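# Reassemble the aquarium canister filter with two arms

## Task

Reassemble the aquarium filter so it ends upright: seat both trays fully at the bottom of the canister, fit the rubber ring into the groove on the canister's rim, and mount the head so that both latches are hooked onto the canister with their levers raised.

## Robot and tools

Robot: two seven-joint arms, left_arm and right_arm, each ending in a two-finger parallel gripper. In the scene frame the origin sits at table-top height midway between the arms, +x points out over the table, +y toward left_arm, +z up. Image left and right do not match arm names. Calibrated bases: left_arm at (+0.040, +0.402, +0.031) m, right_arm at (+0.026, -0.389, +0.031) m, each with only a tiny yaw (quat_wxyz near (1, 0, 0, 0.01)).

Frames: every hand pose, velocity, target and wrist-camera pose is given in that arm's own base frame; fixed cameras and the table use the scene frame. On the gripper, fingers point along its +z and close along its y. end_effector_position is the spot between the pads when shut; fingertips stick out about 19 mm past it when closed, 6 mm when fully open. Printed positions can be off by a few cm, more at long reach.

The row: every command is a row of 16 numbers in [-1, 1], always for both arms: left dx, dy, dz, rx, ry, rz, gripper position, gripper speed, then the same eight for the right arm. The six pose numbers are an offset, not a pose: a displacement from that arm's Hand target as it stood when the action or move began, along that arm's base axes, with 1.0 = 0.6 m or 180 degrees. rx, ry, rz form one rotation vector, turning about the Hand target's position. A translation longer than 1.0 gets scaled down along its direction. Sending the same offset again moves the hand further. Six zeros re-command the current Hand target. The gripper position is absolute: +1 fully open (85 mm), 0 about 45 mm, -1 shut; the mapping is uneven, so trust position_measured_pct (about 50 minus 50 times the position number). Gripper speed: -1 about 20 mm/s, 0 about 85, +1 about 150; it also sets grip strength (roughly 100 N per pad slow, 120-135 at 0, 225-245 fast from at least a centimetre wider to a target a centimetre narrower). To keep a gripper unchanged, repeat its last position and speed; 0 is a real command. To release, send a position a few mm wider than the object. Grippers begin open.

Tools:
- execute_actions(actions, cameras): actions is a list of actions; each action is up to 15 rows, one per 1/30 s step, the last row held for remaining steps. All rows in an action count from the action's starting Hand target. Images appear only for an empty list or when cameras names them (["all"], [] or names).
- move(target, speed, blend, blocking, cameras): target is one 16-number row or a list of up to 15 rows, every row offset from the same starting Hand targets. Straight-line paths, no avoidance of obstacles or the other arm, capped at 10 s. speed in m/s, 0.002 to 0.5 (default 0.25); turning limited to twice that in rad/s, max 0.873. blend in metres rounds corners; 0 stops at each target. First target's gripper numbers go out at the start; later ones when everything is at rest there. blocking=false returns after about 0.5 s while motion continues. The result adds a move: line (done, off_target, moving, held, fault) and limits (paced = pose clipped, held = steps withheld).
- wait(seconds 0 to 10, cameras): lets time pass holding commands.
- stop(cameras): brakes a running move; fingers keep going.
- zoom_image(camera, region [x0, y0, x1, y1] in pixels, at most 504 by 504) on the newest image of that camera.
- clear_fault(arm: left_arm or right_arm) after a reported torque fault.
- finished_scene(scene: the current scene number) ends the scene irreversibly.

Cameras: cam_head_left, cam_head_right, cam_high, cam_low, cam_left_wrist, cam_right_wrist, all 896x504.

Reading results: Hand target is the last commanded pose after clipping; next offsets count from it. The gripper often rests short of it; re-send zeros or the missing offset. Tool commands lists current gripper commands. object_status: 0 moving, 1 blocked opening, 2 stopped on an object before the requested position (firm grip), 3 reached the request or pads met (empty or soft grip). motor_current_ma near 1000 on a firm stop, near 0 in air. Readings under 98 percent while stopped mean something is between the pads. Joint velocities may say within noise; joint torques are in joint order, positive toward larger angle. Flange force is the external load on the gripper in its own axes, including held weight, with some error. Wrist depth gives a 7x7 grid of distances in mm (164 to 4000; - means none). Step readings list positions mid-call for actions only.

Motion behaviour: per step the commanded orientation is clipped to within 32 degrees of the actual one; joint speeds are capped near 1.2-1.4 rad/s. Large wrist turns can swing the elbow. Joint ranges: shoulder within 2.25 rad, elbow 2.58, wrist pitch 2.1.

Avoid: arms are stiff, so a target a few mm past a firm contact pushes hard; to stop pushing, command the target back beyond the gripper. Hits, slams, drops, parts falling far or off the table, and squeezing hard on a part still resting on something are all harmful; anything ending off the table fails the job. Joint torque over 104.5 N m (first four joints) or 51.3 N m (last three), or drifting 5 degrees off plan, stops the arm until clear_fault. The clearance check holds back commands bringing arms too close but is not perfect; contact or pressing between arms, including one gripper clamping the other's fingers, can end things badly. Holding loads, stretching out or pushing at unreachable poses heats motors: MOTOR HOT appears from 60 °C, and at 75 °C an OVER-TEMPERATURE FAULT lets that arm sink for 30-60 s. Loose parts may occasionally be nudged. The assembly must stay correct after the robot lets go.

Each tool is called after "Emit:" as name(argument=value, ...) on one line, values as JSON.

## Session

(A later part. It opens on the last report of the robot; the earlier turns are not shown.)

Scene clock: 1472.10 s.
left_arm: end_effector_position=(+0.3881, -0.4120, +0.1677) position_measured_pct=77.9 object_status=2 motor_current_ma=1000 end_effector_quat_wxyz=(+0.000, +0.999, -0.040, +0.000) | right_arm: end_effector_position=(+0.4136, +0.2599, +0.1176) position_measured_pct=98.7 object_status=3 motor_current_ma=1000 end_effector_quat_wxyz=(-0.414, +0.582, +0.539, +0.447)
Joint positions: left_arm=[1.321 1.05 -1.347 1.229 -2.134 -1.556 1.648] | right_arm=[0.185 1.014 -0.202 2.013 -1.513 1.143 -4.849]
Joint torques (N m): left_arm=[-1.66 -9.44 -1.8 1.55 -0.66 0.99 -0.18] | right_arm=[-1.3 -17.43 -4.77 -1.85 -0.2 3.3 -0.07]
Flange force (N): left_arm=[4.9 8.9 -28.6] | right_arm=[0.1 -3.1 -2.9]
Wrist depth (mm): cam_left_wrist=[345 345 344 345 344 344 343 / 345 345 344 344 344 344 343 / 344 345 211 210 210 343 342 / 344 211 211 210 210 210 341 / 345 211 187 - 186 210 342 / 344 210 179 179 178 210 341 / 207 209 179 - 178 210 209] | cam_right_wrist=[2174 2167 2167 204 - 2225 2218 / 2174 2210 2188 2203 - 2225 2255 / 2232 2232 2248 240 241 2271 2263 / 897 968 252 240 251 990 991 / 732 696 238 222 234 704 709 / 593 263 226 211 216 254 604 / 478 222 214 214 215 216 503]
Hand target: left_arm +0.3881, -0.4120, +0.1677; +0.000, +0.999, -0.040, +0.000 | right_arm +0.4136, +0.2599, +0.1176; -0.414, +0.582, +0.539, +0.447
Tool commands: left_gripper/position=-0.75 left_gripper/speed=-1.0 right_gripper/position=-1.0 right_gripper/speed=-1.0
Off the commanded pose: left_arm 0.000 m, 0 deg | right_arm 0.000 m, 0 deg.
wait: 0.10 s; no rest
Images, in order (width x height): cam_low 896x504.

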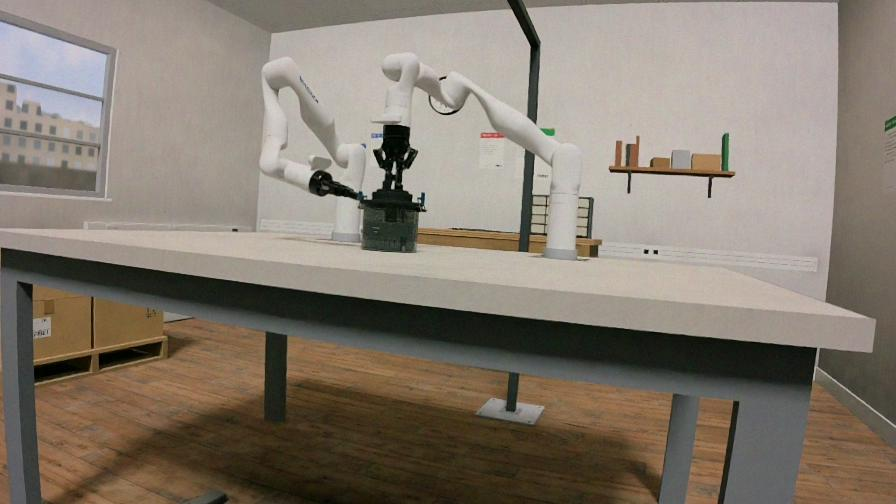

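Emit:
move(target=[0,0,0,0,0,0,-0.75,-1,0.0004,0.005,0.0005,0,0,0,-1,-1], speed=0.01)

Emit:
move(target=[0,0,0,0,0,0,-0.75,-1,0.0003,0.0035,0,0,0,0,-1,-1], speed=0.01)

Emit:
wait(seconds=0.1, cameras=["cam_low"])

Emit:
zoom_image(camera="cam_low", region=[325, 175, 395, 225])

Scene clock: 1480.83 s.
left_arm: end_effector_position=(+0.3881, -0.4120, +0.1677) position_measured_pct=77.9 object_status=2 motor_current_ma=1000 end_effector_quat_wxyz=(+0.000, +0.999, -0.040, +0.000) | right_arm: end_effector_position=(+0.4138, +0.2629, +0.1179) position_measured_pct=98.7 object_status=3 motor_current_ma=1000 end_effector_quat_wxyz=(-0.414, +0.582, +0.539, +0.447)
Joint positions: left_arm=[1.321 1.05 -1.347 1.229 -2.134 -1.556 1.648] | right_arm=[0.18 1.013 -0.205 2.013 -1.52 1.14 -4.848]
Joint torques (N m): left_arm=[-0.79 -8.68 -1 1.07 0 1.22 -0.16] | right_arm=[0.4 -17.74 -3.65 -1.98 -0.36 3.15 -0.09]
Flange force (N): left_arm=[4.4 6.4 -30.4] | right_arm=[0.5 -3.1 0.8]
Wrist depth (mm): cam_left_wrist=[345 344 344 345 344 344 343 / 345 344 344 343 344 344 343 / 345 344 211 211 210 342 343 / 345 211 211 210 211 210 342 / 344 211 187 - 186 210 342 / 344 210 178 179 178 210 341 / 207 210 179 - 178 209 201] | cam_right_wrist=[2160 2139 2167 200 - 2203 2203 / 2203 2203 2225 2210 - 2218 2255 / 2225 2232 2210 237 239 2271 2302 / 903 972 249 265 248 990 994 / 737 699 235 223 231 707 711 / 593 264 221 208 212 255 603 / 498 219 214 168 213 216 505]
Hand target: left_arm +0.3881, -0.4120, +0.1677; +0.000, +0.999, -0.040, +0.000 | right_arm +0.4138, +0.2629, +0.1179; -0.414, +0.582, +0.539, +0.447
Off the commanded pose: left_arm 0.000 m, 0 deg | right_arm 0.000 m, 0 deg.
move: done

Scene clock: 1481.53 s.
left_arm: end_effector_position=(+0.3881, -0.4120, +0.1677) position_measured_pct=77.9 object_status=2 motor_current_ma=1000 end_effector_quat_wxyz=(+0.000, +0.999, -0.040, +0.000) | right_arm: end_effector_position=(+0.4140, +0.2650, +0.1179) position_measured_pct=98.7 object_status=3 motor_current_ma=1000 end_effector_quat_wxyz=(-0.414, +0.582, +0.539, +0.447)
Joint positions: left_arm=[1.321 1.05 -1.347 1.229 -2.134 -1.556 1.648] | right_arm=[0.176 1.013 -0.207 2.013 -1.525 1.137 -4.847]
Joint torques (N m): left_arm=[-0.8 -8.71 -0.96 1.11 0 1.24 -0.16] | right_arm=[0.33 -17.56 -3.65 -1.99 -0.15 3.16 -0.07]
Flange force (N): left_arm=[4.6 6.5 -30.5] | right_arm=[1.0 -3.4 1.0]
Wrist depth (mm): cam_left_wrist=[345 345 344 344 344 343 342 / 345 345 343 344 344 343 342 / 344 345 211 211 210 343 342 / 345 211 210 210 210 210 342 / 344 211 187 - 187 210 341 / 343 211 179 179 178 210 341 / 207 210 178 - 178 210 201] | cam_right_wrist=[2160 2125 2160 198 - 2195 2203 / 2160 2203 2188 227 - 2248 2240 / 2210 2225 2240 235 237 2263 2294 / 905 972 247 265 246 988 988 / 735 698 234 222 227 707 710 / 594 262 218 206 212 255 603 / 499 218 213 166 210 216 504]
Hand target: left_arm +0.3881, -0.4120, +0.1677; +0.000, +0.999, -0.040, +0.000 | right_arm +0.4140, +0.2650, +0.1179; -0.414, +0.582, +0.539, +0.447
Off the commanded pose: left_arm 0.000 m, 0 deg | right_arm 0.000 m, 0 deg.
move: done

Scene clock: 1481.63 s.
left_arm: end_effector_position=(+0.3881, -0.4120, +0.1677) position_measured_pct=77.9 object_status=2 motor_current_ma=1000 end_effector_quat_wxyz=(+0.000, +0.999, -0.040, +0.000) | right_arm: end_effector_position=(+0.4140, +0.2650, +0.1179) position_measured_pct=98.7 object_status=3 motor_current_ma=1000 end_effector_quat_wxyz=(-0.414, +0.582, +0.539, +0.447)
Joint positions: left_arm=[1.321 1.05 -1.347 1.229 -2.134 -1.556 1.648] | right_arm=[0.176 1.013 -0.207 2.013 -1.525 1.137 -4.847]
Joint torques (N m): left_arm=[-0.82 -8.7 -0.97 1.06 0.01 1.25 -0.19] | right_arm=[0.34 -17.6 -3.61 -2.01 -0.27 3.16 -0.07]
Flange force (N): left_arm=[4.3 6.4 -30.5] | right_arm=[0.9 -3.3 0.8]
Wrist depth (mm): cam_left_wrist=[345 345 344 345 343 344 343 / 346 345 345 344 344 343 344 / 345 344 211 211 211 343 342 / 344 211 211 209 210 210 343 / 344 211 187 - 186 210 341 / 344 210 179 179 178 210 341 / 207 210 178 - 178 210 201] | cam_right_wrist=[2160 2160 2153 198 - 2188 2218 / 2181 2195 2218 227 - 2248 2240 / 2232 2225 2232 235 237 2278 2302 / 897 971 246 265 246 987 997 / 733 697 234 223 227 707 712 / 593 262 219 206 212 255 605 / 499 217 213 166 210 216 506]
Hand target: left_arm +0.3881, -0.4120, +0.1677; +0.000, +0.999, -0.040, +0.000 | right_arm +0.4140, +0.2650, +0.1179; -0.414, +0.582, +0.539, +0.447
Tool commands: left_gripper/position=-0.75 left_gripper/speed=-1.0 right_gripper/position=-1.0 right_gripper/speed=-1.0
Off the commanded pose: left_arm 0.000 m, 0 deg | right_arm 0.000 m, 0 deg.
wait: 0.10 s; no rest
Images, in order (width x height): cam_low 896x504.

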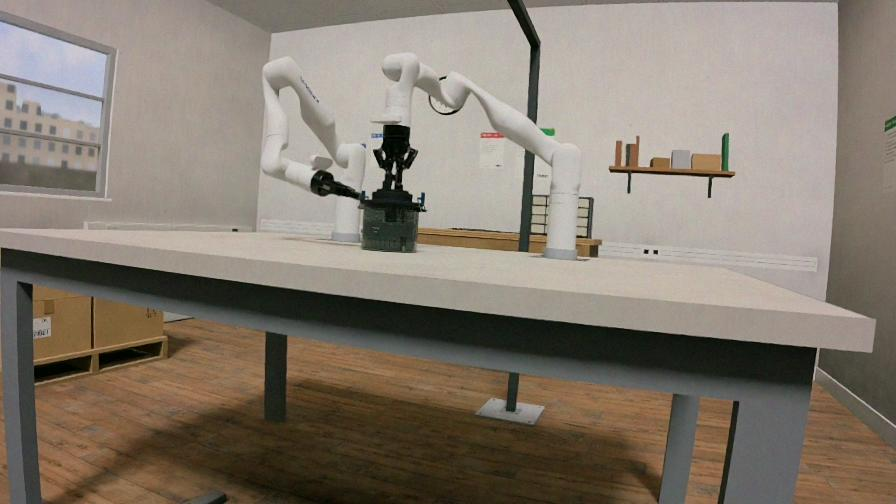

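Scaled by 7.200 from the camera's 896x504 image, which has a finer 1280x720 frame.

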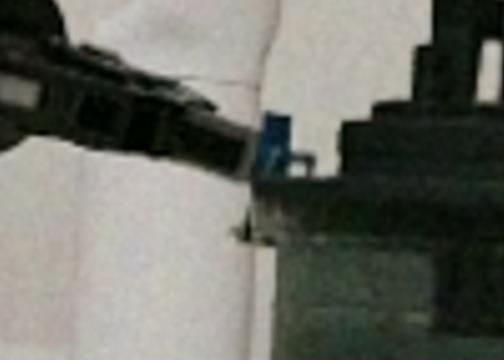

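Emit:
move(target=[0,0,0,0,0,0,-0.75,-1,-0.0096,-0.1246,0,0,0,0,-1,-1], speed=0.06, cameras=["cam_right_wrist"])

Emit:
zoom_image(camera="cam_right_wrist", region=[345, 350, 585, 504])

Scene clock: 1494.80 s.
left_arm: end_effector_position=(+0.3881, -0.4120, +0.1677) position_measured_pct=77.9 object_status=2 motor_current_ma=1000 end_effector_quat_wxyz=(+0.000, +0.999, -0.040, +0.000) | right_arm: end_effector_position=(+0.4082, +0.1903, +0.1179) position_measured_pct=98.7 object_status=3 motor_current_ma=1000 end_effector_quat_wxyz=(-0.414, +0.582, +0.539, +0.447)
Joint positions: left_arm=[1.321 1.05 -1.347 1.229 -2.134 -1.556 1.648] | right_arm=[0.305 1.01 -0.125 1.989 -1.351 1.235 -4.883]
Joint torques (N m): left_arm=[-0.79 -8.71 -0.94 1.12 0 1.26 -0.17] | right_arm=[0.49 -17.63 -2.84 -1.69 -0.46 3.2 -0.07]
Flange force (N): left_arm=[4.6 6.6 -30.5] | right_arm=[0.7 -3.0 1.8]
Wrist depth (mm): cam_left_wrist=[345 345 345 344 344 342 343 / 345 344 344 344 344 343 343 / 345 344 211 211 211 343 342 / 344 211 211 210 210 210 342 / 344 211 186 - 187 210 342 / 343 211 179 178 178 210 342 / 207 210 179 - 178 209 201] | cam_right_wrist=[2240 2232 2240 270 2271 2255 2286 / 2255 2278 2302 307 2294 2335 2310 / 2286 2286 2302 309 316 2360 2360 / 901 978 319 301 308 991 999 / 708 738 308 277 291 710 711 / 596 570 266 247 267 550 605 / 481 500 330 245 342 505 507]
Hand target: left_arm +0.3881, -0.4120, +0.1677; +0.000, +0.999, -0.040, +0.000 | right_arm +0.4082, +0.1902, +0.1179; -0.414, +0.582, +0.539, +0.447
Off the commanded pose: left_arm 0.000 m, 0 deg | right_arm 0.000 m, 0 deg.
move: done
Images, in order (width x height): cam_right_wrist 896x504.

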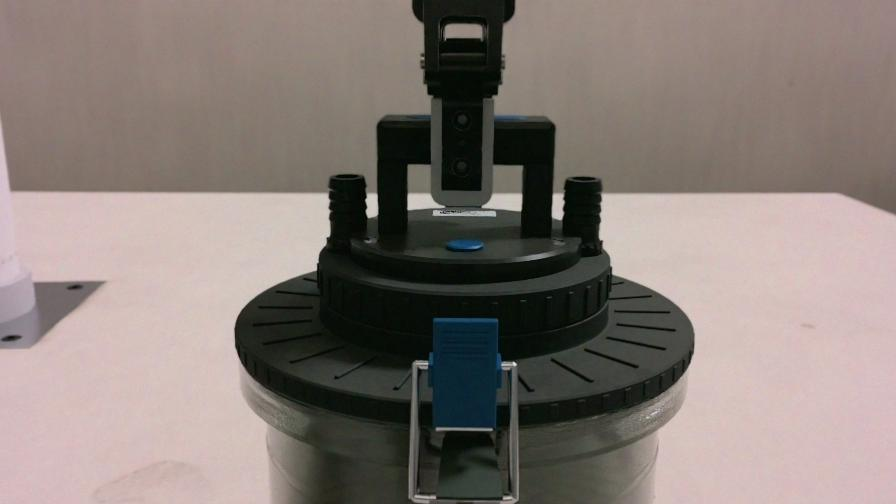

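Scaled by 2.100 from the camera's 896x504 image, which has a finer 1280x720 frame.

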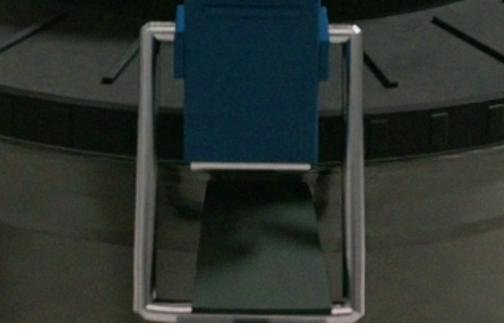

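Emit:
move(target=[0,0,0.002,0,0,0,-0.75,-1,-0.0077,-0.1,0.1,0,0,0,-1,-1], speed=0.05)

Scene clock: 1502.93 s.
left_arm: end_effector_position=(+0.3880, -0.4120, +0.1689) position_measured_pct=77.9 object_status=2 motor_current_ma=1000 end_effector_quat_wxyz=(+0.000, +0.999, -0.040, +0.000) | right_arm: end_effector_position=(+0.4036, +0.1302, +0.1778) position_measured_pct=98.7 object_status=3 motor_current_ma=1000 end_effector_quat_wxyz=(-0.414, +0.582, +0.539, +0.447)
Joint positions: left_arm=[1.321 1.048 -1.348 1.227 -2.135 -1.558 1.649] | right_arm=[0.403 0.866 -0.062 1.965 -1.203 1.367 -5.031]
Joint torques (N m): left_arm=[1.25 -24.22 -7.17 -2.89 -0.18 -0.8 -0.03] | right_arm=[0.29 -17.29 -2.3 -2.78 -0.84 3.09 0.12]
Flange force (N): left_arm=[11.4 7.5 1.4] | right_arm=[0.1 -2.4 1.9]
Wrist depth (mm): cam_left_wrist=[346 345 344 344 343 344 342 / 346 344 345 343 344 343 343 / 344 344 211 210 210 343 342 / 344 211 210 210 210 210 342 / 344 211 187 - 186 210 341 / 345 211 179 178 178 210 342 / 207 209 179 - 178 210 206] | cam_right_wrist=[2255 2271 2294 332 2335 2335 2326 / 2318 2351 2335 317 2360 2376 2385 / 2351 2376 2411 341 2447 2402 2420 / 1046 1208 1219 379 1145 1145 1246 / 801 922 871 385 393 933 934 / 739 742 373 352 371 748 718 / 620 600 355 316 345 603 628]
Hand target: left_arm +0.3881, -0.4120, +0.1689; +0.000, +0.999, -0.040, +0.000 | right_arm +0.4036, +0.1302, +0.1779; -0.414, +0.582, +0.539, +0.447
Off the commanded pose: left_arm 0.000 m, 0 deg | right_arm 0.000 m, 0 deg.
move: done

Emit:
move(target=[0,0,0,0,0,0,-0.1,-1,0,0,0,0,0,0,-1,-1], speed=0.02)

Scene clock: 1507.70 s.
left_arm: end_effector_position=(+0.3880, -0.4120, +0.1690) position_measured_pct=55.0 object_status=0 motor_current_ma=0 end_effector_quat_wxyz=(+0.000, +0.999, -0.040, +0.000) | right_arm: end_effector_position=(+0.4036, +0.1302, +0.1779) position_measured_pct=98.7 object_status=3 motor_current_ma=1000 end_effector_quat_wxyz=(-0.414, +0.582, +0.539, +0.447)
Joint positions: left_arm=[1.321 1.048 -1.348 1.227 -2.135 -1.558 1.649] | right_arm=[0.403 0.866 -0.062 1.965 -1.203 1.367 -5.031]
Joint torques (N m): left_arm=[0.97 -22.37 -6.63 -3.08 0.08 -0.01 -0.02] | right_arm=[0.35 -17.13 -2.19 -2.79 -0.8 3.05 -0.08]
Flange force (N): left_arm=[8.8 5.8 -2.5] | right_arm=[0.2 -2.9 2.2]
Wrist depth (mm): cam_left_wrist=[346 346 345 344 343 343 343 / 345 344 344 343 343 343 343 / 345 344 211 211 211 342 342 / 344 211 211 210 210 211 343 / 345 211 187 - 186 210 343 / 343 210 179 179 178 210 342 / 207 210 179 - 178 210 201] | cam_right_wrist=[2263 2263 2278 332 2335 2326 2302 / 2302 2326 2343 311 2368 2368 2376 / 2368 2360 2376 334 2411 2402 2429 / 1046 1217 1226 380 1143 1151 1244 / 803 918 871 386 392 935 938 / 739 744 386 352 371 752 721 / 621 598 355 316 345 603 632]
Hand target: left_arm +0.3881, -0.4120, +0.1690; +0.000, +0.999, -0.040, +0.000 | right_arm +0.4036, +0.1302, +0.1779; -0.414, +0.582, +0.539, +0.447
Off the commanded pose: left_arm 0.000 m, 0 deg | right_arm 0.000 m, 0 deg.
move: done

Raise left slowly and take a final look.

Emit:
move(target=[[0,0,0.08,0,0,0,-0.1,-1,0,0,0,0,0,0,-1,-1],[0,0,0.235,0,0,0,-0.1,-1,0,-0.05,0.05,0,0,0,-1,-1]], speed=[0.04,0.12], blend=0.02, cameras=["cam_left_wrist", "cam_low"])

Emit:
zoom_image(camera="cam_low", region=[325, 175, 465, 255])

Scene clock: 1517.67 s.
left_arm: end_effector_position=(+0.3881, -0.4120, +0.3099) position_measured_pct=55.0 object_status=3 motor_current_ma=0 end_effector_quat_wxyz=(+0.000, +0.999, -0.040, +0.000) | right_arm: end_effector_position=(+0.4036, +0.1002, +0.2079) position_measured_pct=98.7 object_status=3 motor_current_ma=1000 end_effector_quat_wxyz=(-0.414, +0.582, +0.539, +0.447)
Joint positions: left_arm=[1.233 0.9 -1.386 0.907 -2.215 -1.844 1.79] | right_arm=[0.449 0.806 -0.034 1.923 -1.14 1.447 -5.11]
Joint torques (N m): left_arm=[0.98 -22.34 -4.94 -3.71 0.05 0.03 -0.02] | right_arm=[0.41 -17.08 -1.93 -3.44 -1.04 2.95 -0.08]
Flange force (N): left_arm=[9.6 6.5 -5.4] | right_arm=[0.0 -2.7 2.4]
Wrist depth (mm): cam_left_wrist=[485 486 485 485 484 483 483 / 486 485 485 484 483 480 484 / 486 485 483 484 483 482 483 / 482 486 351 351 351 483 479 / 486 484 350 320 349 480 480 / 485 483 327 278 326 367 479 / 482 485 327 277 348 480 480] | cam_right_wrist=[2286 2310 2335 2310 2351 2343 2351 / 2310 2343 2368 2351 2385 2394 2411 / 804 2402 2438 2420 2465 2474 2474 / 811 1230 1337 1249 1256 1359 2286 / 821 1011 1012 426 968 1022 1033 / 794 813 453 401 435 828 828 / 683 656 399 385 400 689 663]
Hand target: left_arm +0.3881, -0.4120, +0.3100; +0.000, +0.999, -0.040, +0.000 | right_arm +0.4036, +0.1002, +0.2079; -0.414, +0.582, +0.539, +0.447
Off the commanded pose: left_arm 0.000 m, 0 deg | right_arm 0.000 m, 0 deg.
move: done
Images, in order (width x height): cam_low 896x504, cam_left_wrist 896x504.

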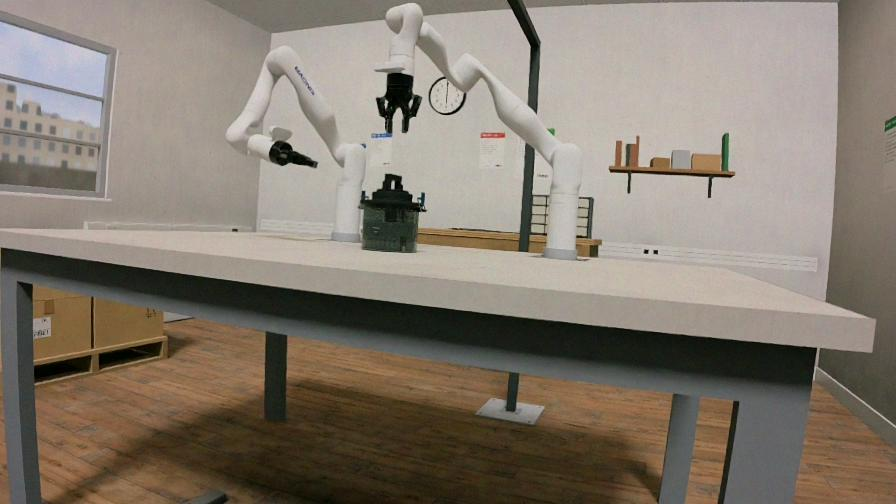

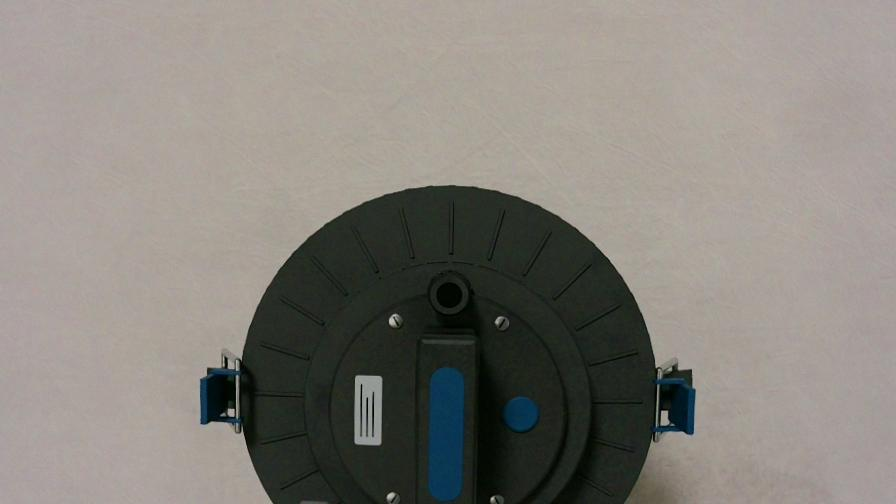

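Scaled by 3.600 from the camera's 896x504 image, which has a finer 1280x720 frame.

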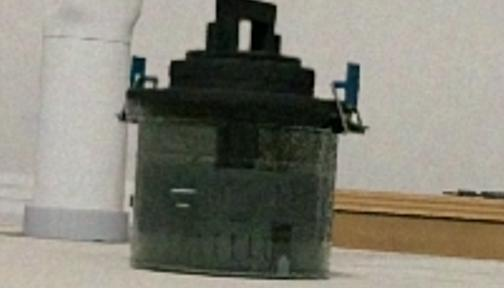

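Emit:
finished_scene(scene=2)

The scene is finished: the task was done.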